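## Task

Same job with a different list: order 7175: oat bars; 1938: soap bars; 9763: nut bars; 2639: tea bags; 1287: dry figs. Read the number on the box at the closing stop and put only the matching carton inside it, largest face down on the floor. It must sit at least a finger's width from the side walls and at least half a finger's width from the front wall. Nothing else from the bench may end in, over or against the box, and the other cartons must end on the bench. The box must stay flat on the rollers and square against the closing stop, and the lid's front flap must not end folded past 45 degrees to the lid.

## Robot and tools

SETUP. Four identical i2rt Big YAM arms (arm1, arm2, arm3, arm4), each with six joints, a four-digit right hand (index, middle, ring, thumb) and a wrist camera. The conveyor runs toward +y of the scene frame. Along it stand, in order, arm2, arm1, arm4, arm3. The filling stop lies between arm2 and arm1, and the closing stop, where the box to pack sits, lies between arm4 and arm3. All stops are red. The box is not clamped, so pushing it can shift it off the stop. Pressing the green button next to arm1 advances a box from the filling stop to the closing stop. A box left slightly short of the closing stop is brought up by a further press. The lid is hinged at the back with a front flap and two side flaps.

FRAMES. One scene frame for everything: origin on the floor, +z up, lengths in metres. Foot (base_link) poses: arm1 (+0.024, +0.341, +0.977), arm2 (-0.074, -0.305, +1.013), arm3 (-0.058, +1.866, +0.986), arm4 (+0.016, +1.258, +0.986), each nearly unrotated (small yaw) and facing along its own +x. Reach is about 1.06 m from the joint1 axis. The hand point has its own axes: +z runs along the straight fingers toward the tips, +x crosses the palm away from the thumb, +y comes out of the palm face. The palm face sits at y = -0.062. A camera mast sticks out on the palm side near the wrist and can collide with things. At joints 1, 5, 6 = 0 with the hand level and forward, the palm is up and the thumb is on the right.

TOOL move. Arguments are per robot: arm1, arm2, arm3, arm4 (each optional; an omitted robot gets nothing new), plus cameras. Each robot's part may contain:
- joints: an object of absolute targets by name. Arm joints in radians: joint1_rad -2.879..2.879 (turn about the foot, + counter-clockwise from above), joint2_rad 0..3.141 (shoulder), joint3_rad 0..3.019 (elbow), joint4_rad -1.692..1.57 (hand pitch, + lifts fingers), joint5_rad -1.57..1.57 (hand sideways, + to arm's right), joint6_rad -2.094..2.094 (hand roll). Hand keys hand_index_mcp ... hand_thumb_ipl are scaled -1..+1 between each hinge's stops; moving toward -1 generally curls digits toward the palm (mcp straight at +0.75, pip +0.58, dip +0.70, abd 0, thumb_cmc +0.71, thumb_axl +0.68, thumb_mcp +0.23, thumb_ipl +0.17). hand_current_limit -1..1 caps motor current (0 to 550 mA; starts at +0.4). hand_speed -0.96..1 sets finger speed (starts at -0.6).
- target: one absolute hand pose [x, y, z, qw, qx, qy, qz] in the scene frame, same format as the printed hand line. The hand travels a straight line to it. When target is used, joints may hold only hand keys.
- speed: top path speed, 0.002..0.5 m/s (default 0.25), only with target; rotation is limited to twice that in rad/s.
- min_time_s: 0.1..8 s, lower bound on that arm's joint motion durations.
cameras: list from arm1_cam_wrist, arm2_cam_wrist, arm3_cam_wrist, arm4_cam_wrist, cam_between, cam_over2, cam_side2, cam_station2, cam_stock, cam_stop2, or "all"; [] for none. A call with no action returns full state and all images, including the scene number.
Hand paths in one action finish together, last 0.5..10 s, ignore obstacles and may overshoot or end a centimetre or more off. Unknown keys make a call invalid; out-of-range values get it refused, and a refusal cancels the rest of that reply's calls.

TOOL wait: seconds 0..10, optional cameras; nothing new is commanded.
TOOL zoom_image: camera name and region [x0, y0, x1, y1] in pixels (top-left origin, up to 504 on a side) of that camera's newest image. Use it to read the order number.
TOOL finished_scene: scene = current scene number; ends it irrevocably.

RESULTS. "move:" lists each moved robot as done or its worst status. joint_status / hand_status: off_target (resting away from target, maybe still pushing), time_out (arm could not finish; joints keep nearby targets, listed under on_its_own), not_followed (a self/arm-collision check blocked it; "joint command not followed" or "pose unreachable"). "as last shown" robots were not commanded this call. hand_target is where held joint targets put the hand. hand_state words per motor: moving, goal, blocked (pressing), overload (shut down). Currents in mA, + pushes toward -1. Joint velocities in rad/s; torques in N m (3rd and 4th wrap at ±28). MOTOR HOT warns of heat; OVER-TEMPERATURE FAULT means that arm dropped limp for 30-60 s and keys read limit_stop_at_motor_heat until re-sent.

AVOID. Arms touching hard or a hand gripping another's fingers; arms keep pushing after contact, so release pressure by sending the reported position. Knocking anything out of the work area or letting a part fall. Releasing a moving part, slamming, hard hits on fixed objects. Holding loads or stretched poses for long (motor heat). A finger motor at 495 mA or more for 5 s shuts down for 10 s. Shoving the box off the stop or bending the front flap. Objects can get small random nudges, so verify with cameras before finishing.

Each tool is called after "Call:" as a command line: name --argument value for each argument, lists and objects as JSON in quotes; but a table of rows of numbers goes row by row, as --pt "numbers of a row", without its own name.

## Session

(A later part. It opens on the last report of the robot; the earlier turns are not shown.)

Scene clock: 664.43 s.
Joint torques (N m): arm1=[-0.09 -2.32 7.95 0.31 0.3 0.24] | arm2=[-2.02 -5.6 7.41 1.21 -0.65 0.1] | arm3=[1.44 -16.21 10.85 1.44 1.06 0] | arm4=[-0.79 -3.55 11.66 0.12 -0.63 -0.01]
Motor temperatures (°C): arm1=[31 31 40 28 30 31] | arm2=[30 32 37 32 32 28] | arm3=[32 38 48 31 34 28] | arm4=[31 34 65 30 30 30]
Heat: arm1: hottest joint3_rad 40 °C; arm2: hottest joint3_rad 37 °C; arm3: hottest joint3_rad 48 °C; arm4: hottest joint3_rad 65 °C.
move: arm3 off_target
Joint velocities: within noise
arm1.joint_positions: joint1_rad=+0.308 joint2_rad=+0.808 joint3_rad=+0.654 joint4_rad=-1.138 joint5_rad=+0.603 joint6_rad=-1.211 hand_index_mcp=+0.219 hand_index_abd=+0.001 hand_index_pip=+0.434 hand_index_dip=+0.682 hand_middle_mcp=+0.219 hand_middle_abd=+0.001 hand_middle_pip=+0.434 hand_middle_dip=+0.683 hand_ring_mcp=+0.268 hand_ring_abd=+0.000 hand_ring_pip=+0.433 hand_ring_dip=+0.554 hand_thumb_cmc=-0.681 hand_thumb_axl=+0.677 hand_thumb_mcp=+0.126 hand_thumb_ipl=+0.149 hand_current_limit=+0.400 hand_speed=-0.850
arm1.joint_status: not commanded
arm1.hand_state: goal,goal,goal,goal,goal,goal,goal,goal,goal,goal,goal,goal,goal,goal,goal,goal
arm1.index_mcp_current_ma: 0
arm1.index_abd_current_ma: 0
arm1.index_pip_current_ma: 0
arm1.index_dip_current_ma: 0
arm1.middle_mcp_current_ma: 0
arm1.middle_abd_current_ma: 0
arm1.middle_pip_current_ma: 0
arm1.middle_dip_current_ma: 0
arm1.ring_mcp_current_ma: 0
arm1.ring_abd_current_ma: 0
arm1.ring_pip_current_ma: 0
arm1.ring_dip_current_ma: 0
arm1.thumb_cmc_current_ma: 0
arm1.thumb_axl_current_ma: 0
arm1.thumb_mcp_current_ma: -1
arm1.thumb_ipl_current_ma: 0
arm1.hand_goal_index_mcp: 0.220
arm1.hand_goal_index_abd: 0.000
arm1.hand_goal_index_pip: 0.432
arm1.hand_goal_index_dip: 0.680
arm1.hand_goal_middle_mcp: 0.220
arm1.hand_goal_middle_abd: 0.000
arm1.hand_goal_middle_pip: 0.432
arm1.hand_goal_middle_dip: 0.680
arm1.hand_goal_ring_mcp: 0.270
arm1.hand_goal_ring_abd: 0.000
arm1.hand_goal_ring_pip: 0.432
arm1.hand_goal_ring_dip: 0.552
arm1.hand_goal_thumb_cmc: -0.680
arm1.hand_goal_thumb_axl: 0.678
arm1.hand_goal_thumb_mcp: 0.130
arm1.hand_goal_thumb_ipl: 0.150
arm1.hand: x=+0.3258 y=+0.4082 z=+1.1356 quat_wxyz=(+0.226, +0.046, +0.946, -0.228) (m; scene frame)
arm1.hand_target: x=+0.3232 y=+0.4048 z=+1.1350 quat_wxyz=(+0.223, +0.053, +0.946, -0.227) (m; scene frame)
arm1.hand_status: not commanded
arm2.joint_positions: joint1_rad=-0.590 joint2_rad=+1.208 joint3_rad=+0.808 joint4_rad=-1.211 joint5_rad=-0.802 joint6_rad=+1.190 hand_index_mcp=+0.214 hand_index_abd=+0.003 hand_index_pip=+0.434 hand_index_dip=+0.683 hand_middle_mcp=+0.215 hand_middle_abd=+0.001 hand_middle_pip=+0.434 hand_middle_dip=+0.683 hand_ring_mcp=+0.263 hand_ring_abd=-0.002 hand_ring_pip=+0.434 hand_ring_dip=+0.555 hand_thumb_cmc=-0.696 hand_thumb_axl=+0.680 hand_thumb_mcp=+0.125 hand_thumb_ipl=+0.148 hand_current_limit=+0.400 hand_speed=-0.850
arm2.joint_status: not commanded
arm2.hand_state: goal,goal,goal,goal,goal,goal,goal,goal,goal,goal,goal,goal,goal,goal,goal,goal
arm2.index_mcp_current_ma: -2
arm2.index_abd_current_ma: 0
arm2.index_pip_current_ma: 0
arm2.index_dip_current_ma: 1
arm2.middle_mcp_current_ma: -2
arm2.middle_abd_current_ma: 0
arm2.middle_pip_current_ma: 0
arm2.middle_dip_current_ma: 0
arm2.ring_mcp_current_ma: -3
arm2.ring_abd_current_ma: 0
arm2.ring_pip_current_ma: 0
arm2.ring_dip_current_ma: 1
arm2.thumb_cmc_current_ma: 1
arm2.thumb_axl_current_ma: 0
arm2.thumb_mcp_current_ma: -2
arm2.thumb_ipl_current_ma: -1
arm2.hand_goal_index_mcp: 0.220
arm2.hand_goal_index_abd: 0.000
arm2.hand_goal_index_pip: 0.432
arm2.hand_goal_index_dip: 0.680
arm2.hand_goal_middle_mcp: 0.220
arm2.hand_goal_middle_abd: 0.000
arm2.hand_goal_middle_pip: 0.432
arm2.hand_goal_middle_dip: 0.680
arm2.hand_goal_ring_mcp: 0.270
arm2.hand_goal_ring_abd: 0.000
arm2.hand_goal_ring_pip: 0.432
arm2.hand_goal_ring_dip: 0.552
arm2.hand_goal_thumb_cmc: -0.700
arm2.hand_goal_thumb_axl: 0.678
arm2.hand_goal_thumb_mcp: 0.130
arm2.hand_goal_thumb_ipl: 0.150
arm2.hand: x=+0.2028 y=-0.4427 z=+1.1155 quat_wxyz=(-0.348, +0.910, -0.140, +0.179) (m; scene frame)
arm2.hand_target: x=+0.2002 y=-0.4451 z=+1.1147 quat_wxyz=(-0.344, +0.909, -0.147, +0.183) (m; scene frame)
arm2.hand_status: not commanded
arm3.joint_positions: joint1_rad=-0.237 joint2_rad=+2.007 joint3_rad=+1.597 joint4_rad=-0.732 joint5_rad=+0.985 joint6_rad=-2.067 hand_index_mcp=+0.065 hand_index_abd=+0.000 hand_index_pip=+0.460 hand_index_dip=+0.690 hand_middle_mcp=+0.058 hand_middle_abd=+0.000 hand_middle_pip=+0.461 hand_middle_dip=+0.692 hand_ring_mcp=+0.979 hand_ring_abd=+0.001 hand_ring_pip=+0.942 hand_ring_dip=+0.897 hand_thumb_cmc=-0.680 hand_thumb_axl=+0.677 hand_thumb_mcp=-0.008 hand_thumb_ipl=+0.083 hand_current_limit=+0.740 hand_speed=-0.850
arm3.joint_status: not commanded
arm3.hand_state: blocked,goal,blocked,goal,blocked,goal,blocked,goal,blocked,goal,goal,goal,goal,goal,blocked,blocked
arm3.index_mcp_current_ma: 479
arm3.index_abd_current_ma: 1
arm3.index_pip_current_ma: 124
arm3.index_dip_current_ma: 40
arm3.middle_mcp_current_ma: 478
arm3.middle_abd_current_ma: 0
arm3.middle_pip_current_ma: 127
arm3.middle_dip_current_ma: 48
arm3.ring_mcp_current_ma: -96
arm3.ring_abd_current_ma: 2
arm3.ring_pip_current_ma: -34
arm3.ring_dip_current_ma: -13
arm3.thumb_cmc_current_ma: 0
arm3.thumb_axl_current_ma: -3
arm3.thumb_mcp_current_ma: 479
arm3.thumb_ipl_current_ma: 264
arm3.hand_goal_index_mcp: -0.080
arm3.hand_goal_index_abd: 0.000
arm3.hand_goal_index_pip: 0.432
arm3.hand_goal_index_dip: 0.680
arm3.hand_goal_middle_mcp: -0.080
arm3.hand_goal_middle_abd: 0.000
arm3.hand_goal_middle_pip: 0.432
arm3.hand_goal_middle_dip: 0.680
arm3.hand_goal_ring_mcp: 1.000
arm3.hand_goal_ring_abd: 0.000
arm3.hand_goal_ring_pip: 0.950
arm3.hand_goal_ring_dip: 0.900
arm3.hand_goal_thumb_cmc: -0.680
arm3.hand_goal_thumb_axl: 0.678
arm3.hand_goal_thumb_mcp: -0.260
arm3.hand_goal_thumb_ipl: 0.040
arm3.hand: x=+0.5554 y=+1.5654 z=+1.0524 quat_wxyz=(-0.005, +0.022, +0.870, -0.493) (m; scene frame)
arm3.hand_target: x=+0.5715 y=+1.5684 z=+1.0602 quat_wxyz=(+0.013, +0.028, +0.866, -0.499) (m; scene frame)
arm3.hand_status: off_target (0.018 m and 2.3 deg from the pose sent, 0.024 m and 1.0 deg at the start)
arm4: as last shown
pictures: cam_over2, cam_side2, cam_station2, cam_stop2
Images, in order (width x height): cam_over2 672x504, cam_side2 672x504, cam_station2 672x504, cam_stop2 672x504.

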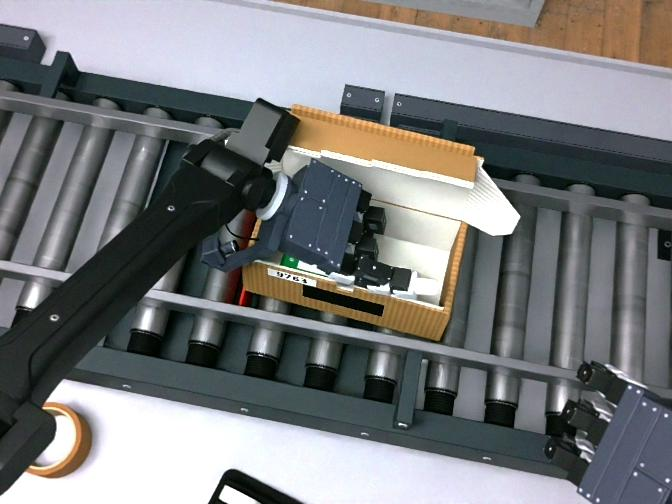

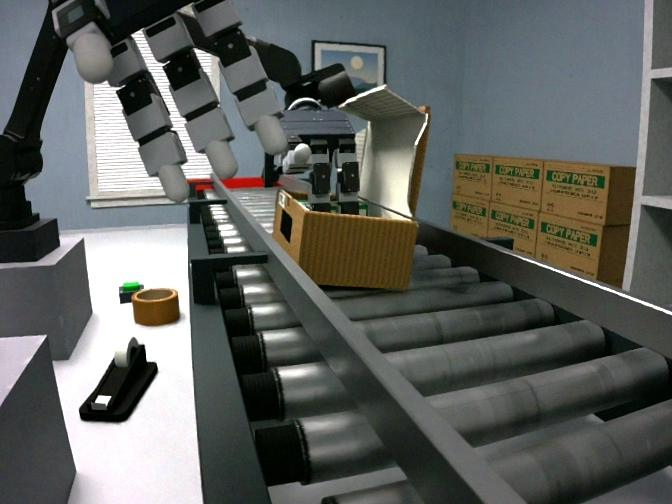

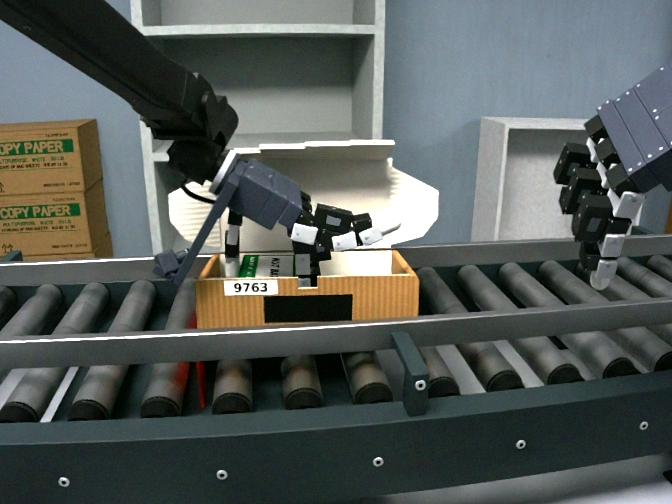

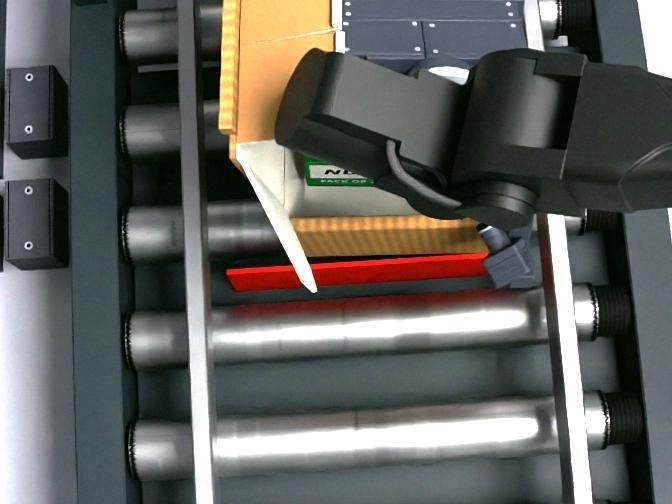

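Call:
wait --seconds 1.5 --cameras '["cam_side2", "cam_over2", "cam_stop2", "cam_station2"]'

Call:
zoom_image --camera "cam_side2" --region '[200, 0, 440, 320]'

Scene clock: 672.40 s.
Joint torques (N m): arm1=[-0.09 -2.32 7.94 0.29 0.3 0.24] | arm2=[-1.55 -6.01 7.17 1.25 -0.64 0.05] | arm3=[1.44 -16.38 10.81 1.48 1.06 0] | arm4=[-0.56 -3.25 11.64 0.24 -0.63 -0.04]
Motor temperatures (°C): arm1=[31 31 40 28 30 31] | arm2=[30 32 37 32 32 28] | arm3=[32 38 48 31 34 28] | arm4=[31 34 65 30 30 30]
Heat: arm1: hottest joint3_rad 40 °C; arm2: hottest joint3_rad 37 °C; arm3: hottest joint3_rad 48 °C; arm4: hottest joint3_rad 65 °C.
Joint velocities: within noise
arm1.joint_positions: joint1_rad=+0.308 joint2_rad=+0.808 joint3_rad=+0.654 joint4_rad=-1.138 joint5_rad=+0.603 joint6_rad=-1.211 hand_index_mcp=+0.219 hand_index_abd=+0.001 hand_index_pip=+0.434 hand_index_dip=+0.682 hand_middle_mcp=+0.219 hand_middle_abd=+0.001 hand_middle_pip=+0.434 hand_middle_dip=+0.683 hand_ring_mcp=+0.268 hand_ring_abd=+0.000 hand_ring_pip=+0.433 hand_ring_dip=+0.554 hand_thumb_cmc=-0.681 hand_thumb_axl=+0.677 hand_thumb_mcp=+0.126 hand_thumb_ipl=+0.149 hand_current_limit=+0.400 hand_speed=-0.850
arm1.joint_status: not commanded
arm1.hand_state: goal,goal,goal,goal,goal,goal,goal,goal,goal,goal,goal,goal,goal,goal,goal,goal
arm1.index_mcp_current_ma: 0
arm1.index_abd_current_ma: 0
arm1.index_pip_current_ma: 0
arm1.index_dip_current_ma: 0
arm1.middle_mcp_current_ma: 0
arm1.middle_abd_current_ma: 0
arm1.middle_pip_current_ma: 0
arm1.middle_dip_current_ma: 0
arm1.ring_mcp_current_ma: 0
arm1.ring_abd_current_ma: 0
arm1.ring_pip_current_ma: 0
arm1.ring_dip_current_ma: 0
arm1.thumb_cmc_current_ma: 0
arm1.thumb_axl_current_ma: 0
arm1.thumb_mcp_current_ma: -1
arm1.thumb_ipl_current_ma: 0
arm1.hand_goal_index_mcp: 0.220
arm1.hand_goal_index_abd: 0.000
arm1.hand_goal_index_pip: 0.432
arm1.hand_goal_index_dip: 0.680
arm1.hand_goal_middle_mcp: 0.220
arm1.hand_goal_middle_abd: 0.000
arm1.hand_goal_middle_pip: 0.432
arm1.hand_goal_middle_dip: 0.680
arm1.hand_goal_ring_mcp: 0.270
arm1.hand_goal_ring_abd: 0.000
arm1.hand_goal_ring_pip: 0.432
arm1.hand_goal_ring_dip: 0.552
arm1.hand_goal_thumb_cmc: -0.680
arm1.hand_goal_thumb_axl: 0.678
arm1.hand_goal_thumb_mcp: 0.130
arm1.hand_goal_thumb_ipl: 0.150
arm1.hand: x=+0.3258 y=+0.4082 z=+1.1356 quat_wxyz=(+0.226, +0.046, +0.946, -0.228) (m; scene frame)
arm1.hand_target: x=+0.3232 y=+0.4048 z=+1.1350 quat_wxyz=(+0.223, +0.053, +0.946, -0.227) (m; scene frame)
arm1.hand_status: not commanded
arm2.joint_positions: joint1_rad=-0.590 joint2_rad=+1.208 joint3_rad=+0.808 joint4_rad=-1.211 joint5_rad=-0.802 joint6_rad=+1.190 hand_index_mcp=+0.214 hand_index_abd=+0.003 hand_index_pip=+0.434 hand_index_dip=+0.683 hand_middle_mcp=+0.215 hand_middle_abd=+0.001 hand_middle_pip=+0.434 hand_middle_dip=+0.683 hand_ring_mcp=+0.263 hand_ring_abd=-0.002 hand_ring_pip=+0.434 hand_ring_dip=+0.555 hand_thumb_cmc=-0.696 hand_thumb_axl=+0.680 hand_thumb_mcp=+0.125 hand_thumb_ipl=+0.148 hand_current_limit=+0.400 hand_speed=-0.850
arm2.joint_status: not commanded
arm2.hand_state: goal,goal,goal,goal,goal,goal,goal,goal,goal,goal,goal,goal,goal,goal,goal,goal
arm2.index_mcp_current_ma: -2
arm2.index_abd_current_ma: 0
arm2.index_pip_current_ma: 0
arm2.index_dip_current_ma: 1
arm2.middle_mcp_current_ma: -2
arm2.middle_abd_current_ma: 0
arm2.middle_pip_current_ma: 0
arm2.middle_dip_current_ma: 0
arm2.ring_mcp_current_ma: -3
arm2.ring_abd_current_ma: 0
arm2.ring_pip_current_ma: 0
arm2.ring_dip_current_ma: 1
arm2.thumb_cmc_current_ma: 1
arm2.thumb_axl_current_ma: 0
arm2.thumb_mcp_current_ma: -2
arm2.thumb_ipl_current_ma: -1
arm2.hand_goal_index_mcp: 0.220
arm2.hand_goal_index_abd: 0.000
arm2.hand_goal_index_pip: 0.432
arm2.hand_goal_index_dip: 0.680
arm2.hand_goal_middle_mcp: 0.220
arm2.hand_goal_middle_abd: 0.000
arm2.hand_goal_middle_pip: 0.432
arm2.hand_goal_middle_dip: 0.680
arm2.hand_goal_ring_mcp: 0.270
arm2.hand_goal_ring_abd: 0.000
arm2.hand_goal_ring_pip: 0.432
arm2.hand_goal_ring_dip: 0.552
arm2.hand_goal_thumb_cmc: -0.700
arm2.hand_goal_thumb_axl: 0.678
arm2.hand_goal_thumb_mcp: 0.130
arm2.hand_goal_thumb_ipl: 0.150
arm2.hand: x=+0.2028 y=-0.4427 z=+1.1155 quat_wxyz=(-0.348, +0.910, -0.140, +0.179) (m; scene frame)
arm2.hand_target: x=+0.2002 y=-0.4451 z=+1.1147 quat_wxyz=(-0.344, +0.909, -0.147, +0.183) (m; scene frame)
arm2.hand_status: not commanded
arm3.joint_positions: joint1_rad=-0.237 joint2_rad=+2.007 joint3_rad=+1.597 joint4_rad=-0.732 joint5_rad=+0.985 joint6_rad=-2.067 hand_index_mcp=+0.065 hand_index_abd=+0.000 hand_index_pip=+0.460 hand_index_dip=+0.690 hand_middle_mcp=+0.058 hand_middle_abd=+0.000 hand_middle_pip=+0.461 hand_middle_dip=+0.692 hand_ring_mcp=+0.979 hand_ring_abd=+0.001 hand_ring_pip=+0.942 hand_ring_dip=+0.897 hand_thumb_cmc=-0.680 hand_thumb_axl=+0.677 hand_thumb_mcp=-0.008 hand_thumb_ipl=+0.083 hand_current_limit=+0.740 hand_speed=-0.850
arm3.joint_status: not commanded
arm3.hand_state: blocked,goal,blocked,goal,blocked,goal,blocked,goal,blocked,goal,goal,goal,goal,goal,blocked,blocked
arm3.index_mcp_current_ma: 479
arm3.index_abd_current_ma: 1
arm3.index_pip_current_ma: 124
arm3.index_dip_current_ma: 40
arm3.middle_mcp_current_ma: 479
arm3.middle_abd_current_ma: 0
arm3.middle_pip_current_ma: 127
arm3.middle_dip_current_ma: 48
arm3.ring_mcp_current_ma: -96
arm3.ring_abd_current_ma: 2
arm3.ring_pip_current_ma: -34
arm3.ring_dip_current_ma: -13
arm3.thumb_cmc_current_ma: 0
arm3.thumb_axl_current_ma: -3
arm3.thumb_mcp_current_ma: 479
arm3.thumb_ipl_current_ma: 264
arm3.hand_goal_index_mcp: -0.080
arm3.hand_goal_index_abd: 0.000
arm3.hand_goal_index_pip: 0.432
arm3.hand_goal_index_dip: 0.680
arm3.hand_goal_middle_mcp: -0.080
arm3.hand_goal_middle_abd: 0.000
arm3.hand_goal_middle_pip: 0.432
arm3.hand_goal_middle_dip: 0.680
arm3.hand_goal_ring_mcp: 1.000
arm3.hand_goal_ring_abd: 0.000
arm3.hand_goal_ring_pip: 0.950
arm3.hand_goal_ring_dip: 0.900
arm3.hand_goal_thumb_cmc: -0.680
arm3.hand_goal_thumb_axl: 0.678
arm3.hand_goal_thumb_mcp: -0.260
arm3.hand_goal_thumb_ipl: 0.040
arm3.hand: x=+0.5554 y=+1.5654 z=+1.0524 quat_wxyz=(-0.005, +0.022, +0.870, -0.493) (m; scene frame)
arm3.hand_target: x=+0.5715 y=+1.5684 z=+1.0602 quat_wxyz=(+0.013, +0.028, +0.866, -0.499) (m; scene frame)
arm3.hand_status: off_target (0.018 m and 2.3 deg from the pose sent, 0.024 m and 1.0 deg at the start)
arm4.joint_positions: joint1_rad=-0.592 joint2_rad=+0.909 joint3_rad=+0.827 joint4_rad=-1.237 joint5_rad=-0.802 joint6_rad=+1.288 hand_index_mcp=+0.215 hand_index_abd=+0.002 hand_index_pip=+0.434 hand_index_dip=+0.683 hand_middle_mcp=+0.214 hand_middle_abd=+0.001 hand_middle_pip=+0.434 hand_middle_dip=+0.683 hand_ring_mcp=+0.264 hand_ring_abd=+0.000 hand_ring_pip=+0.433 hand_ring_dip=+0.555 hand_thumb_cmc=-0.678 hand_thumb_axl=+0.678 hand_thumb_mcp=+0.126 hand_thumb_ipl=+0.151 hand_current_limit=+0.400 hand_speed=-0.850
arm4.joint_status: not commanded
arm4.hand_state: goal,goal,goal,goal,goal,goal,goal,goal,goal,goal,goal,goal,goal,goal,goal,goal
arm4.index_mcp_current_ma: -2
arm4.index_abd_current_ma: 0
arm4.index_pip_current_ma: 0
arm4.index_dip_current_ma: 1
arm4.middle_mcp_current_ma: -2
arm4.middle_abd_current_ma: 0
arm4.middle_pip_current_ma: 0
arm4.middle_dip_current_ma: 1
arm4.ring_mcp_current_ma: -2
arm4.ring_abd_current_ma: 0
arm4.ring_pip_current_ma: 0
arm4.ring_dip_current_ma: 1
arm4.thumb_cmc_current_ma: 0
arm4.thumb_axl_current_ma: 0
arm4.thumb_mcp_current_ma: -2
arm4.thumb_ipl_current_ma: 0
arm4.hand_goal_index_mcp: 0.220
arm4.hand_goal_index_abd: 0.000
arm4.hand_goal_index_pip: 0.432
arm4.hand_goal_index_dip: 0.680
arm4.hand_goal_middle_mcp: 0.220
arm4.hand_goal_middle_abd: 0.000
arm4.hand_goal_middle_pip: 0.432
arm4.hand_goal_middle_dip: 0.680
arm4.hand_goal_ring_mcp: 0.270
arm4.hand_goal_ring_abd: 0.000
arm4.hand_goal_ring_pip: 0.432
arm4.hand_goal_ring_dip: 0.552
arm4.hand_goal_thumb_cmc: -0.680
arm4.hand_goal_thumb_axl: 0.678
arm4.hand_goal_thumb_mcp: 0.130
arm4.hand_goal_thumb_ipl: 0.150
arm4.hand: x=+0.3043 y=+1.1829 z=+1.1740 quat_wxyz=(-0.326, +0.912, -0.036, +0.245) (m; scene frame)
arm4.hand_target: x=+0.3051 y=+1.1794 z=+1.1854 quat_wxyz=(-0.322, +0.912, -0.041, +0.253) (m; scene frame)
arm4.hand_status: not commanded
wait: 1.50 s; at rest from the start
pictures: cam_over2, cam_side2, cam_station2, cam_stop2
Images, in order (width x height): cam_over2 672x504, cam_side2 672x504, cam_station2 672x504, cam_stop2 672x504.

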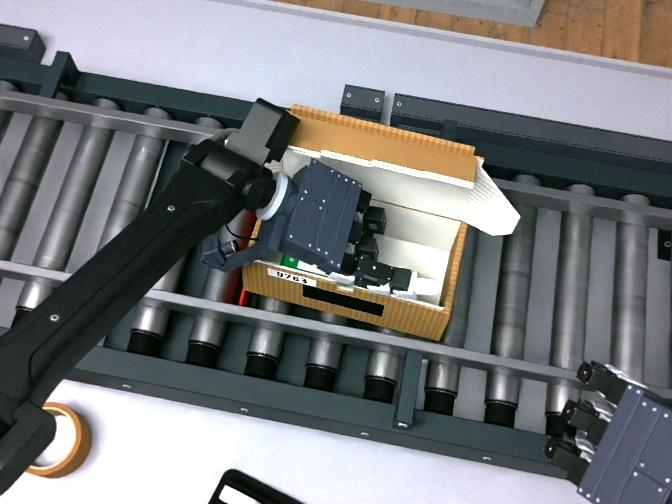

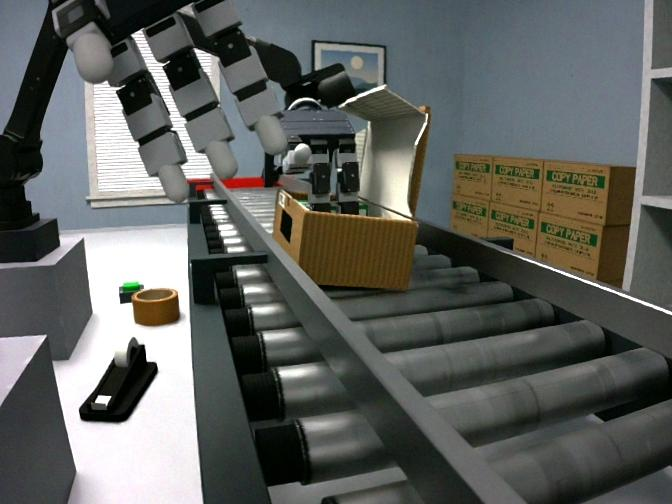

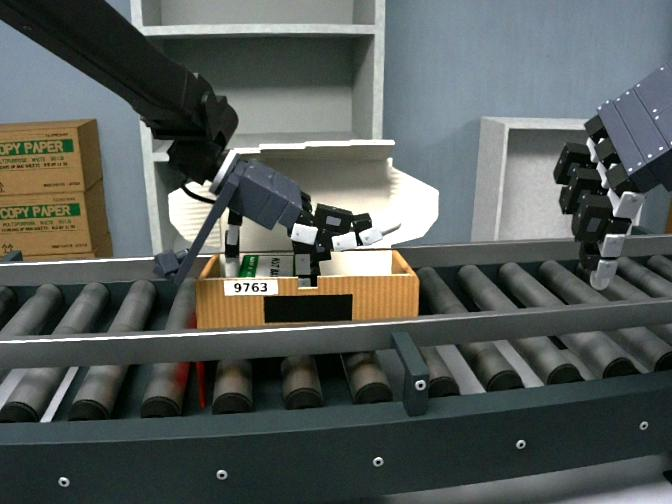

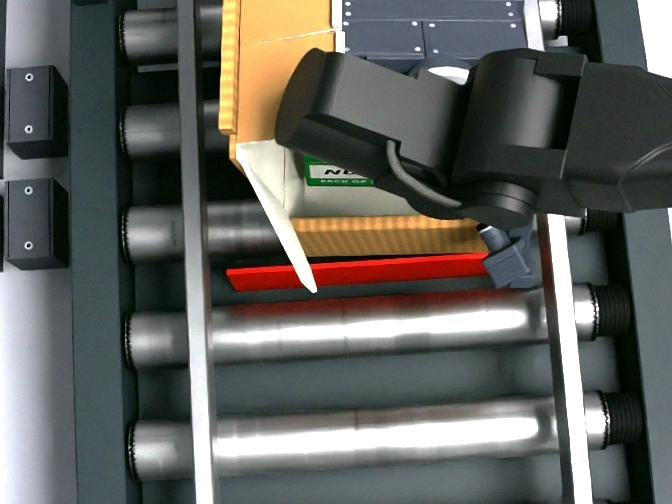

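Scaled by 1.575 from the camera's 672x504 image, which has a finer 960x720 frame.

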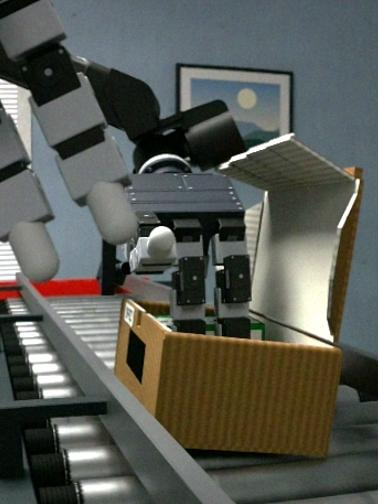

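Call:
move --arm3 '{"target": [0.555, 1.568, 1.13, 0.0130, 0.0280, 0.8658, -0.4993], "speed": 0.02}' --cameras '["cam_side2", "cam_over2", "cam_stop2", "cam_station2"]'

Call:
zoom_image --camera "cam_side2" --region '[200, 0, 440, 320]'

Scene clock: 687.53 s.
Joint torques (N m): arm1=[-0.09 -2.32 7.92 0.31 0.3 0.25] | arm2=[-1.67 -6.42 7.32 1.18 -0.67 0.07] | arm3=[0.91 -18.84 13.11 0.44 1.03 -0.11] | arm4=[-0.62 -3.66 11.64 0.17 -0.68 0]
Motor temperatures (°C): arm1=[31 31 40 28 30 31] | arm2=[30 32 37 32 32 28] | arm3=[32 39 49 31 35 28] | arm4=[31 34 65 30 30 30]
Heat: arm1: hottest joint3_rad 40 °C; arm2: hottest joint3_rad 37 °C; arm3: hottest joint3_rad 49 °C; arm4: hottest joint3_rad 65 °C.
move: arm3 off_target
Joint velocities: within noise
arm1, arm2, arm4: as last shown
arm3.joint_positions: joint1_rad=-0.237 joint2_rad=+1.943 joint3_rad=+1.597 joint4_rad=-0.827 joint5_rad=+0.983 joint6_rad=-2.069 hand_index_mcp=+0.065 hand_index_abd=+0.002 hand_index_pip=+0.460 hand_index_dip=+0.690 hand_middle_mcp=+0.058 hand_middle_abd=+0.001 hand_middle_pip=+0.461 hand_middle_dip=+0.692 hand_ring_mcp=+0.979 hand_ring_abd=+0.001 hand_ring_pip=+0.942 hand_ring_dip=+0.897 hand_thumb_cmc=-0.680 hand_thumb_axl=+0.677 hand_thumb_mcp=-0.008 hand_thumb_ipl=+0.083 hand_current_limit=+0.740 hand_speed=-0.850
arm3.joint_status: not commanded
arm3.hand_state: blocked,goal,blocked,goal,blocked,goal,blocked,goal,blocked,goal,goal,goal,goal,goal,blocked,blocked
arm3.index_mcp_current_ma: 479
arm3.index_abd_current_ma: 5
arm3.index_pip_current_ma: 124
arm3.index_dip_current_ma: 40
arm3.middle_mcp_current_ma: 479
arm3.middle_abd_current_ma: 3
arm3.middle_pip_current_ma: 127
arm3.middle_dip_current_ma: 50
arm3.ring_mcp_current_ma: -96
arm3.ring_abd_current_ma: 2
arm3.ring_pip_current_ma: -34
arm3.ring_dip_current_ma: -13
arm3.thumb_cmc_current_ma: 2
arm3.thumb_axl_current_ma: -3
arm3.thumb_mcp_current_ma: 478
arm3.thumb_ipl_current_ma: 264
arm3.hand_goal_index_mcp: -0.080
arm3.hand_goal_index_abd: 0.000
arm3.hand_goal_index_pip: 0.432
arm3.hand_goal_index_dip: 0.680
arm3.hand_goal_middle_mcp: -0.080
arm3.hand_goal_middle_abd: 0.000
arm3.hand_goal_middle_pip: 0.432
arm3.hand_goal_middle_dip: 0.680
arm3.hand_goal_ring_mcp: 1.000
arm3.hand_goal_ring_abd: 0.000
arm3.hand_goal_ring_pip: 0.950
arm3.hand_goal_ring_dip: 0.900
arm3.hand_goal_thumb_cmc: -0.680
arm3.hand_goal_thumb_axl: 0.678
arm3.hand_goal_thumb_mcp: -0.260
arm3.hand_goal_thumb_ipl: 0.040
arm3.hand: x=+0.5373 y=+1.5710 z=+1.0860 quat_wxyz=(-0.018, +0.014, +0.872, -0.489) (m; scene frame)
arm3.hand_target: x=+0.5531 y=+1.5687 z=+1.1301 quat_wxyz=(+0.013, +0.028, +0.866, -0.499) (m; scene frame)
arm3.hand_status: off_target (0.047 m and 4.1 deg from the pose sent, 0.078 m and 2.3 deg at the start)
pictures: cam_over2, cam_side2, cam_station2, cam_stop2
Images, in order (width x height): cam_over2 672x504, cam_side2 672x504, cam_station2 672x504, cam_stop2 672x504.

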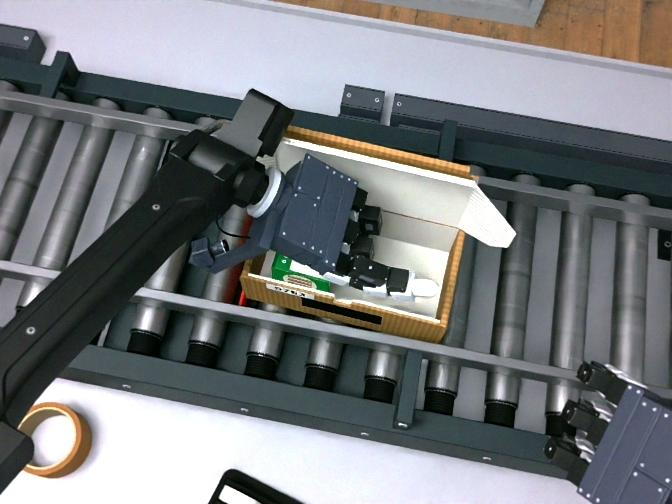

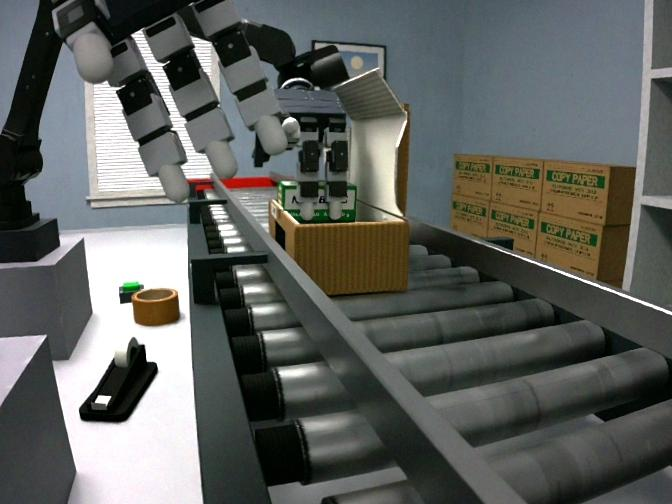

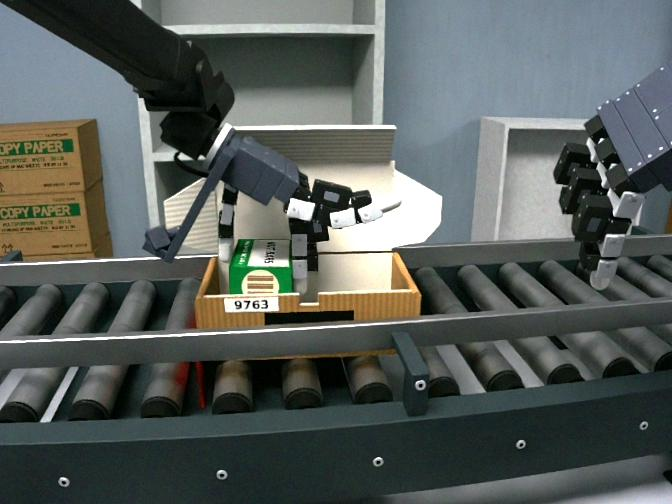

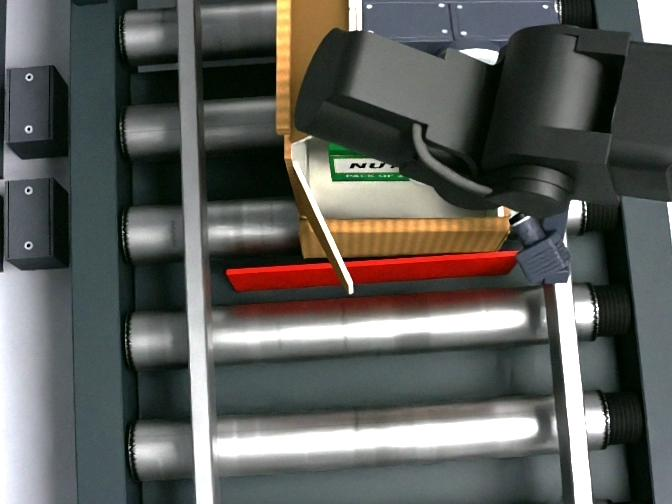

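Scaled by 1.575 from the camera's 672x504 image, which has a finer 960x720 frame.

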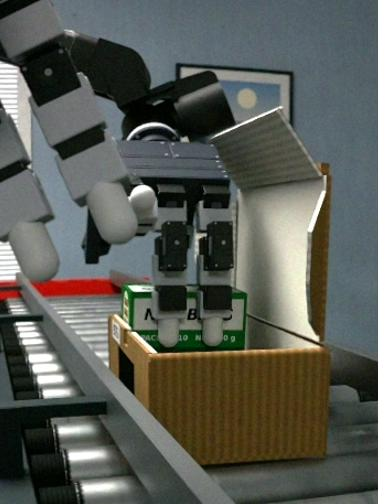

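Call:
move --arm3 '{"target": [0.555, 1.570, 1.225, 0.0130, 0.0280, 0.8658, -0.4993], "speed": 0.05}' --cameras '["cam_side2"]'

Call:
zoom_image --camera "cam_side2" --region '[200, 0, 440, 320]'

Scene clock: 701.30 s.
Joint torques (N m): arm1=[-0.15 -2.32 7.94 0.31 0.3 0.24] | arm2=[-1.32 -6.07 7.41 1.33 -0.68 0.06] | arm3=[1.32 -18.49 14.6 0.53 1.12 -0.03] | arm4=[-0.67 -3.55 11.59 0.23 -0.63 -0.02]
Motor temperatures (°C): arm1=[31 31 40 28 30 31] | arm2=[30 32 37 32 32 28] | arm3=[32 38 50 31 35 28] | arm4=[31 34 65 30 30 30]
Heat: arm1: hottest joint3_rad 40 °C; arm2: hottest joint3_rad 37 °C; arm3: hottest joint3_rad 50 °C; arm4: hottest joint3_rad 65 °C.
move: arm3 off_target
Joint velocities: within noise
arm1, arm2, arm4: as last shown
arm3.joint_positions: joint1_rad=-0.237 joint2_rad=+1.899 joint3_rad=+1.777 joint4_rad=-1.069 joint5_rad=+0.983 joint6_rad=-2.069 hand_index_mcp=+0.065 hand_index_abd=+0.002 hand_index_pip=+0.460 hand_index_dip=+0.690 hand_middle_mcp=+0.058 hand_middle_abd=+0.001 hand_middle_pip=+0.461 hand_middle_dip=+0.692 hand_ring_mcp=+0.979 hand_ring_abd=+0.001 hand_ring_pip=+0.942 hand_ring_dip=+0.897 hand_thumb_cmc=-0.679 hand_thumb_axl=+0.677 hand_thumb_mcp=-0.008 hand_thumb_ipl=+0.083 hand_current_limit=+0.740 hand_speed=-0.850
arm3.joint_status: not commanded
arm3.hand_state: blocked,goal,blocked,goal,blocked,goal,blocked,goal,blocked,goal,goal,goal,goal,goal,blocked,blocked
arm3.index_mcp_current_ma: 478
arm3.index_abd_current_ma: 6
arm3.index_pip_current_ma: 124
arm3.index_dip_current_ma: 40
arm3.middle_mcp_current_ma: 479
arm3.middle_abd_current_ma: 4
arm3.middle_pip_current_ma: 127
arm3.middle_dip_current_ma: 50
arm3.ring_mcp_current_ma: -96
arm3.ring_abd_current_ma: 2
arm3.ring_pip_current_ma: -34
arm3.ring_dip_current_ma: -13
arm3.thumb_cmc_current_ma: 3
arm3.thumb_axl_current_ma: -3
arm3.thumb_mcp_current_ma: 479
arm3.thumb_ipl_current_ma: 264
arm3.hand_goal_index_mcp: -0.080
arm3.hand_goal_index_abd: 0.000
arm3.hand_goal_index_pip: 0.432
arm3.hand_goal_index_dip: 0.680
arm3.hand_goal_middle_mcp: -0.080
arm3.hand_goal_middle_abd: 0.000
arm3.hand_goal_middle_pip: 0.432
arm3.hand_goal_middle_dip: 0.680
arm3.hand_goal_ring_mcp: 1.000
arm3.hand_goal_ring_abd: 0.000
arm3.hand_goal_ring_pip: 0.950
arm3.hand_goal_ring_dip: 0.900
arm3.hand_goal_thumb_cmc: -0.680
arm3.hand_goal_thumb_axl: 0.678
arm3.hand_goal_thumb_mcp: -0.260
arm3.hand_goal_thumb_ipl: 0.040
arm3.hand: x=+0.5375 y=+1.5697 z=+1.1762 quat_wxyz=(-0.025, +0.009, +0.873, -0.487) (m; scene frame)
arm3.hand_target: x=+0.5522 y=+1.5710 z=+1.2250 quat_wxyz=(+0.014, +0.028, +0.866, -0.499) (m; scene frame)
arm3.hand_status: off_target (0.052 m and 5.2 deg from the pose sent, 0.140 m and 4.1 deg at the start)
pictures: cam_side2
Images, in order (width x height): cam_side2 672x504.

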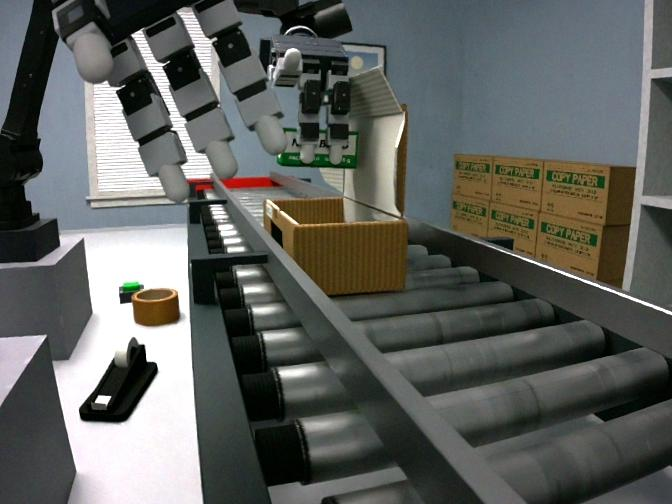

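Scaled by 1.575 from the camera's 672x504 image, which has a finer 960x720 frame.

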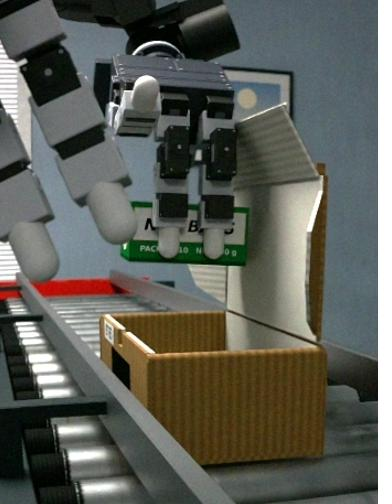

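Call:
move --arm3 '{"target": [0.595, 1.570, 1.235, 0.0130, 0.0280, 0.8658, -0.4993], "speed": 0.012}' --cameras '["cam_side2", "cam_over2", "cam_stop2"]'

Call:
zoom_image --camera "cam_side2" --region '[200, 0, 440, 320]'

Scene clock: 707.63 s.
Joint torques (N m): arm1=[-0.09 -2.32 7.92 0.29 0.29 0.24] | arm2=[-1.26 -5.66 7.45 1.22 -0.68 0.06] | arm3=[1.85 -17.38 14.95 0.54 1.15 0.15] | arm4=[-0.62 -3.72 11.54 0.4 -0.63 -0.02]
Motor temperatures (°C): arm1=[31 31 40 28 30 31] | arm2=[30 32 37 32 32 28] | arm3=[32 38 51 31 35 28] | arm4=[31 34 65 30 30 30]
Heat: arm1: hottest joint3_rad 40 °C; arm2: hottest joint3_rad 37 °C; arm3: hottest joint3_rad 51 °C; arm4: hottest joint3_rad 65 °C.
move: arm3 off_target
Joint velocities: within noise
arm1, arm2, arm4: as last shown
arm3.joint_positions: joint1_rad=-0.226 joint2_rad=+1.991 joint3_rad=+1.990 joint4_rad=-1.187 joint5_rad=+0.990 joint6_rad=-2.056 hand_index_mcp=+0.065 hand_index_abd=+0.002 hand_index_pip=+0.461 hand_index_dip=+0.690 hand_middle_mcp=+0.058 hand_middle_abd=+0.001 hand_middle_pip=+0.461 hand_middle_dip=+0.692 hand_ring_mcp=+0.979 hand_ring_abd=+0.001 hand_ring_pip=+0.942 hand_ring_dip=+0.897 hand_thumb_cmc=-0.679 hand_thumb_axl=+0.677 hand_thumb_mcp=-0.008 hand_thumb_ipl=+0.083 hand_current_limit=+0.740 hand_speed=-0.850
arm3.joint_status: not commanded
arm3.hand_state: blocked,goal,blocked,goal,blocked,goal,blocked,goal,blocked,goal,goal,goal,goal,goal,blocked,blocked
arm3.index_mcp_current_ma: 479
arm3.index_abd_current_ma: 6
arm3.index_pip_current_ma: 125
arm3.index_dip_current_ma: 40
arm3.middle_mcp_current_ma: 479
arm3.middle_abd_current_ma: 4
arm3.middle_pip_current_ma: 127
arm3.middle_dip_current_ma: 50
arm3.ring_mcp_current_ma: -95
arm3.ring_abd_current_ma: 2
arm3.ring_pip_current_ma: -34
arm3.ring_dip_current_ma: -13
arm3.thumb_cmc_current_ma: 4
arm3.thumb_axl_current_ma: -3
arm3.thumb_mcp_current_ma: 479
arm3.thumb_ipl_current_ma: 264
arm3.hand_goal_index_mcp: -0.080
arm3.hand_goal_index_abd: 0.000
arm3.hand_goal_index_pip: 0.432
arm3.hand_goal_index_dip: 0.680
arm3.hand_goal_middle_mcp: -0.080
arm3.hand_goal_middle_abd: 0.000
arm3.hand_goal_middle_pip: 0.432
arm3.hand_goal_middle_dip: 0.680
arm3.hand_goal_ring_mcp: 1.000
arm3.hand_goal_ring_abd: 0.000
arm3.hand_goal_ring_pip: 0.950
arm3.hand_goal_ring_dip: 0.900
arm3.hand_goal_thumb_cmc: -0.680
arm3.hand_goal_thumb_axl: 0.678
arm3.hand_goal_thumb_mcp: -0.260
arm3.hand_goal_thumb_ipl: 0.040
arm3.hand: x=+0.5732 y=+1.5649 z=+1.2046 quat_wxyz=(-0.020, +0.012, +0.872, -0.490) (m; scene frame)
arm3.hand_target: x=+0.5927 y=+1.5709 z=+1.2351 quat_wxyz=(+0.014, +0.028, +0.866, -0.499) (m; scene frame)
arm3.hand_status: off_target (0.038 m and 4.4 deg from the pose sent, 0.082 m and 5.2 deg at the start)
pictures: cam_over2, cam_side2, cam_stop2
Images, in order (width x height): cam_over2 672x504, cam_side2 672x504, cam_stop2 672x504.

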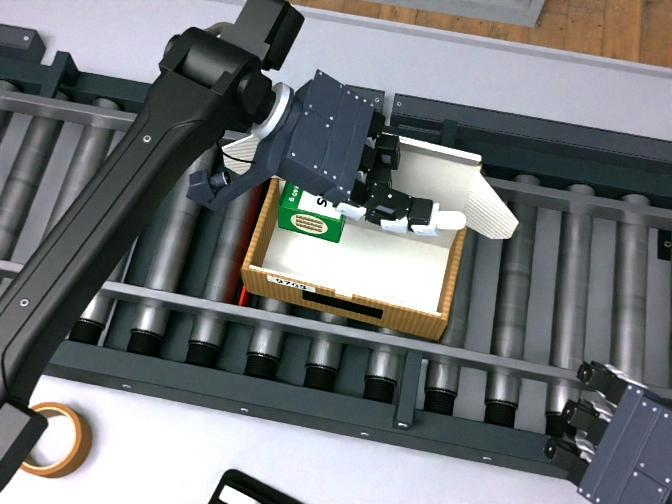

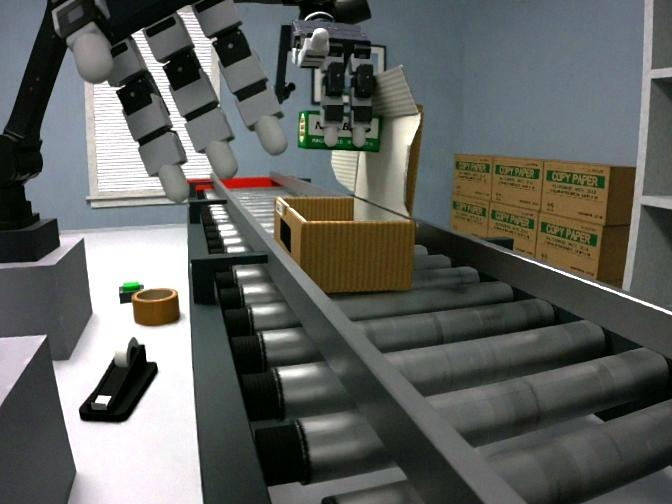

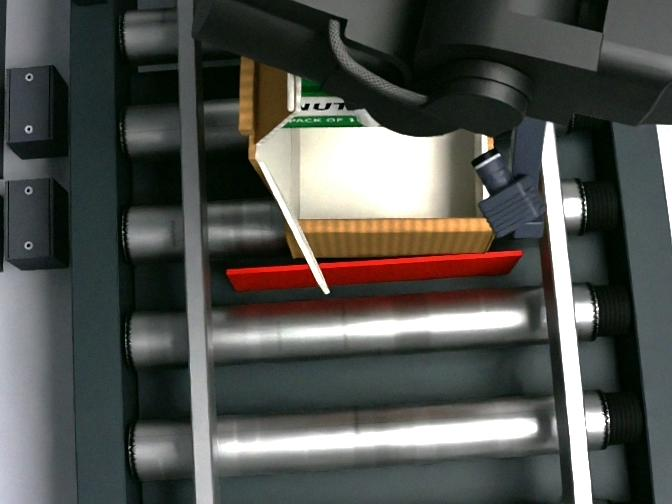

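Scaled by 1.575 from the camera's 672x504 image, which has a finer 960x720 frame.

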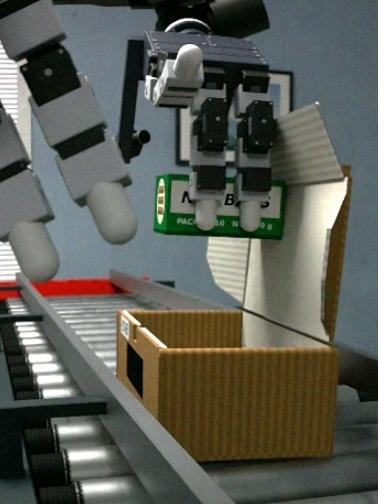

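Call:
move --arm3 '{"target": [0.590, 1.572, 1.275, 0.0130, 0.0280, 0.8658, -0.4993], "speed": 0.04}' --cameras '[]'

Call:
move --arm3 '{"target": [0.612, 1.572, 1.275, 0.0130, 0.0280, 0.8658, -0.4993], "speed": 0.004}' --cameras '["cam_side2", "cam_over2", "cam_stop2"]'

Call:
zoom_image --camera "cam_side2" --region '[200, 0, 440, 320]'

Scene clock: 717.50 s.
Joint torques (N m): arm1=[-0.09 -2.26 7.95 0.31 0.3 0.24] | arm2=[-1.85 -6.12 7.23 1.25 -0.68 0.05] | arm3=[1.73 -17.38 14.82 0.51 1.16 0.11] | arm4=[-0.56 -3.49 11.45 0.29 -0.63 0]
Motor temperatures (°C): arm1=[31 31 40 28 30 31] | arm2=[30 32 37 32 32 28] | arm3=[32 40 53 31 35 28] | arm4=[31 34 66 30 30 30]
Heat: arm1: hottest joint3_rad 40 °C; arm2: hottest joint3_rad 37 °C; arm3: hottest joint3_rad 53 °C; arm4: hottest joint3_rad 66 °C.
move: arm3 off_target
Joint velocities: within noise
arm1, arm2, arm4: as last shown
arm3.joint_positions: joint1_rad=-0.224 joint2_rad=+1.992 joint3_rad=+2.096 joint4_rad=-1.293 joint5_rad=+0.990 joint6_rad=-2.052 hand_index_mcp=+0.065 hand_index_abd=+0.002 hand_index_pip=+0.461 hand_index_dip=+0.690 hand_middle_mcp=+0.058 hand_middle_abd=+0.001 hand_middle_pip=+0.461 hand_middle_dip=+0.692 hand_ring_mcp=+0.979 hand_ring_abd=+0.001 hand_ring_pip=+0.942 hand_ring_dip=+0.897 hand_thumb_cmc=-0.679 hand_thumb_axl=+0.677 hand_thumb_mcp=-0.008 hand_thumb_ipl=+0.083 hand_current_limit=+0.740 hand_speed=-0.850
arm3.joint_status: not commanded
arm3.hand_state: blocked,goal,blocked,goal,blocked,goal,blocked,goal,blocked,goal,goal,goal,goal,goal,blocked,blocked
arm3.index_mcp_current_ma: 479
arm3.index_abd_current_ma: 6
arm3.index_pip_current_ma: 125
arm3.index_dip_current_ma: 40
arm3.middle_mcp_current_ma: 479
arm3.middle_abd_current_ma: 4
arm3.middle_pip_current_ma: 127
arm3.middle_dip_current_ma: 50
arm3.ring_mcp_current_ma: -95
arm3.ring_abd_current_ma: 2
arm3.ring_pip_current_ma: -34
arm3.ring_dip_current_ma: -13
arm3.thumb_cmc_current_ma: 5
arm3.thumb_axl_current_ma: -3
arm3.thumb_mcp_current_ma: 479
arm3.thumb_ipl_current_ma: 264
arm3.hand_goal_index_mcp: -0.080
arm3.hand_goal_index_abd: 0.000
arm3.hand_goal_index_pip: 0.432
arm3.hand_goal_index_dip: 0.680
arm3.hand_goal_middle_mcp: -0.080
arm3.hand_goal_middle_abd: 0.000
arm3.hand_goal_middle_pip: 0.432
arm3.hand_goal_middle_dip: 0.680
arm3.hand_goal_ring_mcp: 1.000
arm3.hand_goal_ring_abd: 0.000
arm3.hand_goal_ring_pip: 0.950
arm3.hand_goal_ring_dip: 0.900
arm3.hand_goal_thumb_cmc: -0.680
arm3.hand_goal_thumb_axl: 0.678
arm3.hand_goal_thumb_mcp: -0.260
arm3.hand_goal_thumb_ipl: 0.040
arm3.hand: x=+0.5717 y=+1.5664 z=+1.2445 quat_wxyz=(-0.019, +0.012, +0.872, -0.490) (m; scene frame)
arm3.hand_target: x=+0.5879 y=+1.5728 z=+1.2749 quat_wxyz=(+0.014, +0.028, +0.866, -0.499) (m; scene frame)
arm3.hand_status: off_target (0.036 m and 4.3 deg from the pose sent, 0.073 m and 4.3 deg at the start)
pictures: none
No camera images: "cameras" was empty.

Scene clock: 724.00 s.
Joint torques (N m): arm1=[-0.15 -2.32 7.95 0.31 0.3 0.25] | arm2=[-1.38 -6.18 7.34 1.22 -0.65 0.06] | arm3=[1.85 -18.26 14.63 0.51 1.16 0.11] | arm4=[-0.5 -3.43 11.41 0.18 -0.67 0.02]
Motor temperatures (°C): arm1=[31 31 40 28 30 31] | arm2=[30 32 37 32 32 28] | arm3=[32 40 54 31 35 28] | arm4=[31 34 66 30 30 30]
Heat: arm1: hottest joint3_rad 40 °C; arm2: hottest joint3_rad 37 °C; arm3: hottest joint3_rad 54 °C; arm4: hottest joint3_rad 66 °C.
move: arm3 off_target
Joint velocities: within noise
arm1, arm2, arm4: as last shown
arm3.joint_positions: joint1_rad=-0.215 joint2_rad=+2.074 joint3_rad=+2.233 joint4_rad=-1.357 joint5_rad=+0.994 joint6_rad=-2.036 hand_index_mcp=+0.065 hand_index_abd=+0.002 hand_index_pip=+0.461 hand_index_dip=+0.690 hand_middle_mcp=+0.058 hand_middle_abd=+0.001 hand_middle_pip=+0.461 hand_middle_dip=+0.692 hand_ring_mcp=+0.979 hand_ring_abd=+0.001 hand_ring_pip=+0.942 hand_ring_dip=+0.897 hand_thumb_cmc=-0.679 hand_thumb_axl=+0.677 hand_thumb_mcp=-0.008 hand_thumb_ipl=+0.083 hand_current_limit=+0.740 hand_speed=-0.850
arm3.joint_status: not commanded
arm3.hand_state: blocked,goal,blocked,goal,blocked,goal,blocked,goal,blocked,goal,goal,goal,goal,goal,blocked,blocked
arm3.index_mcp_current_ma: 479
arm3.index_abd_current_ma: 6
arm3.index_pip_current_ma: 125
arm3.index_dip_current_ma: 40
arm3.middle_mcp_current_ma: 479
arm3.middle_abd_current_ma: 4
arm3.middle_pip_current_ma: 127
arm3.middle_dip_current_ma: 50
arm3.ring_mcp_current_ma: -95
arm3.ring_abd_current_ma: 2
arm3.ring_pip_current_ma: -34
arm3.ring_dip_current_ma: -13
arm3.thumb_cmc_current_ma: 5
arm3.thumb_axl_current_ma: -3
arm3.thumb_mcp_current_ma: 478
arm3.thumb_ipl_current_ma: 264
arm3.hand_goal_index_mcp: -0.080
arm3.hand_goal_index_abd: 0.000
arm3.hand_goal_index_pip: 0.432
arm3.hand_goal_index_dip: 0.680
arm3.hand_goal_middle_mcp: -0.080
arm3.hand_goal_middle_abd: 0.000
arm3.hand_goal_middle_pip: 0.432
arm3.hand_goal_middle_dip: 0.680
arm3.hand_goal_ring_mcp: 1.000
arm3.hand_goal_ring_abd: 0.000
arm3.hand_goal_ring_pip: 0.950
arm3.hand_goal_ring_dip: 0.900
arm3.hand_goal_thumb_cmc: -0.680
arm3.hand_goal_thumb_axl: 0.678
arm3.hand_goal_thumb_mcp: -0.260
arm3.hand_goal_thumb_ipl: 0.040
arm3.hand: x=+0.5948 y=+1.5653 z=+1.2467 quat_wxyz=(-0.017, +0.013, +0.871, -0.490) (m; scene frame)
arm3.hand_target: x=+0.6100 y=+1.5728 z=+1.2750 quat_wxyz=(+0.014, +0.028, +0.866, -0.499) (m; scene frame)
arm3.hand_status: off_target (0.034 m and 4.1 deg from the pose sent, 0.051 m and 4.3 deg at the start)
pictures: cam_over2, cam_side2, cam_stop2
Images, in order (width x height): cam_over2 672x504, cam_side2 672x504, cam_stop2 672x504.

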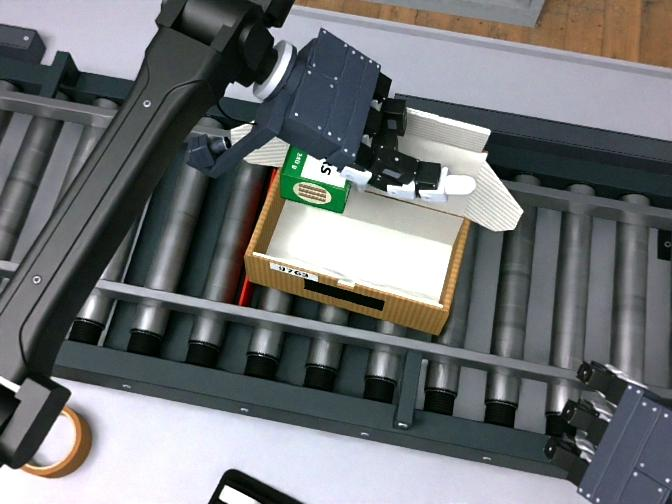

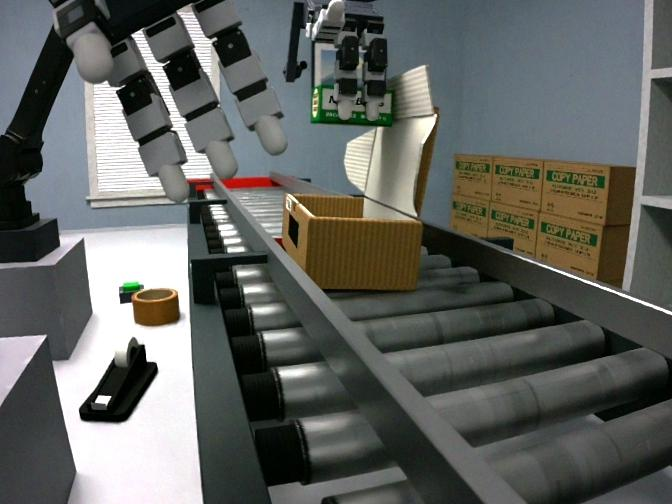

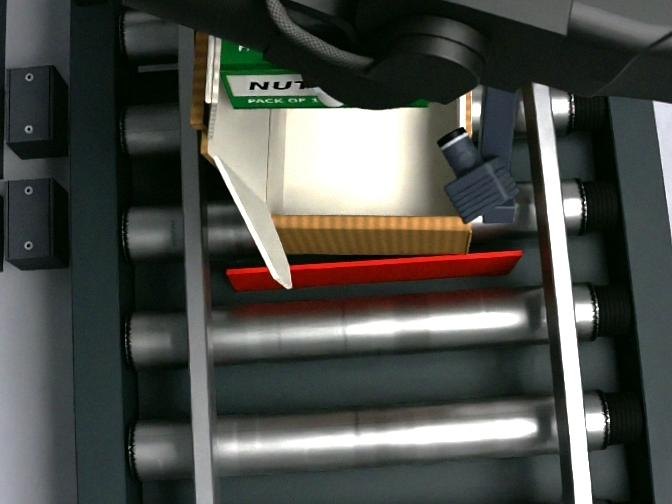

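Scaled by 1.575 from the camera's 672x504 image, which has a finer 960x720 frame.

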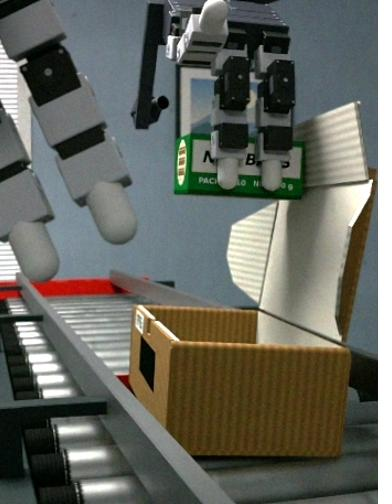

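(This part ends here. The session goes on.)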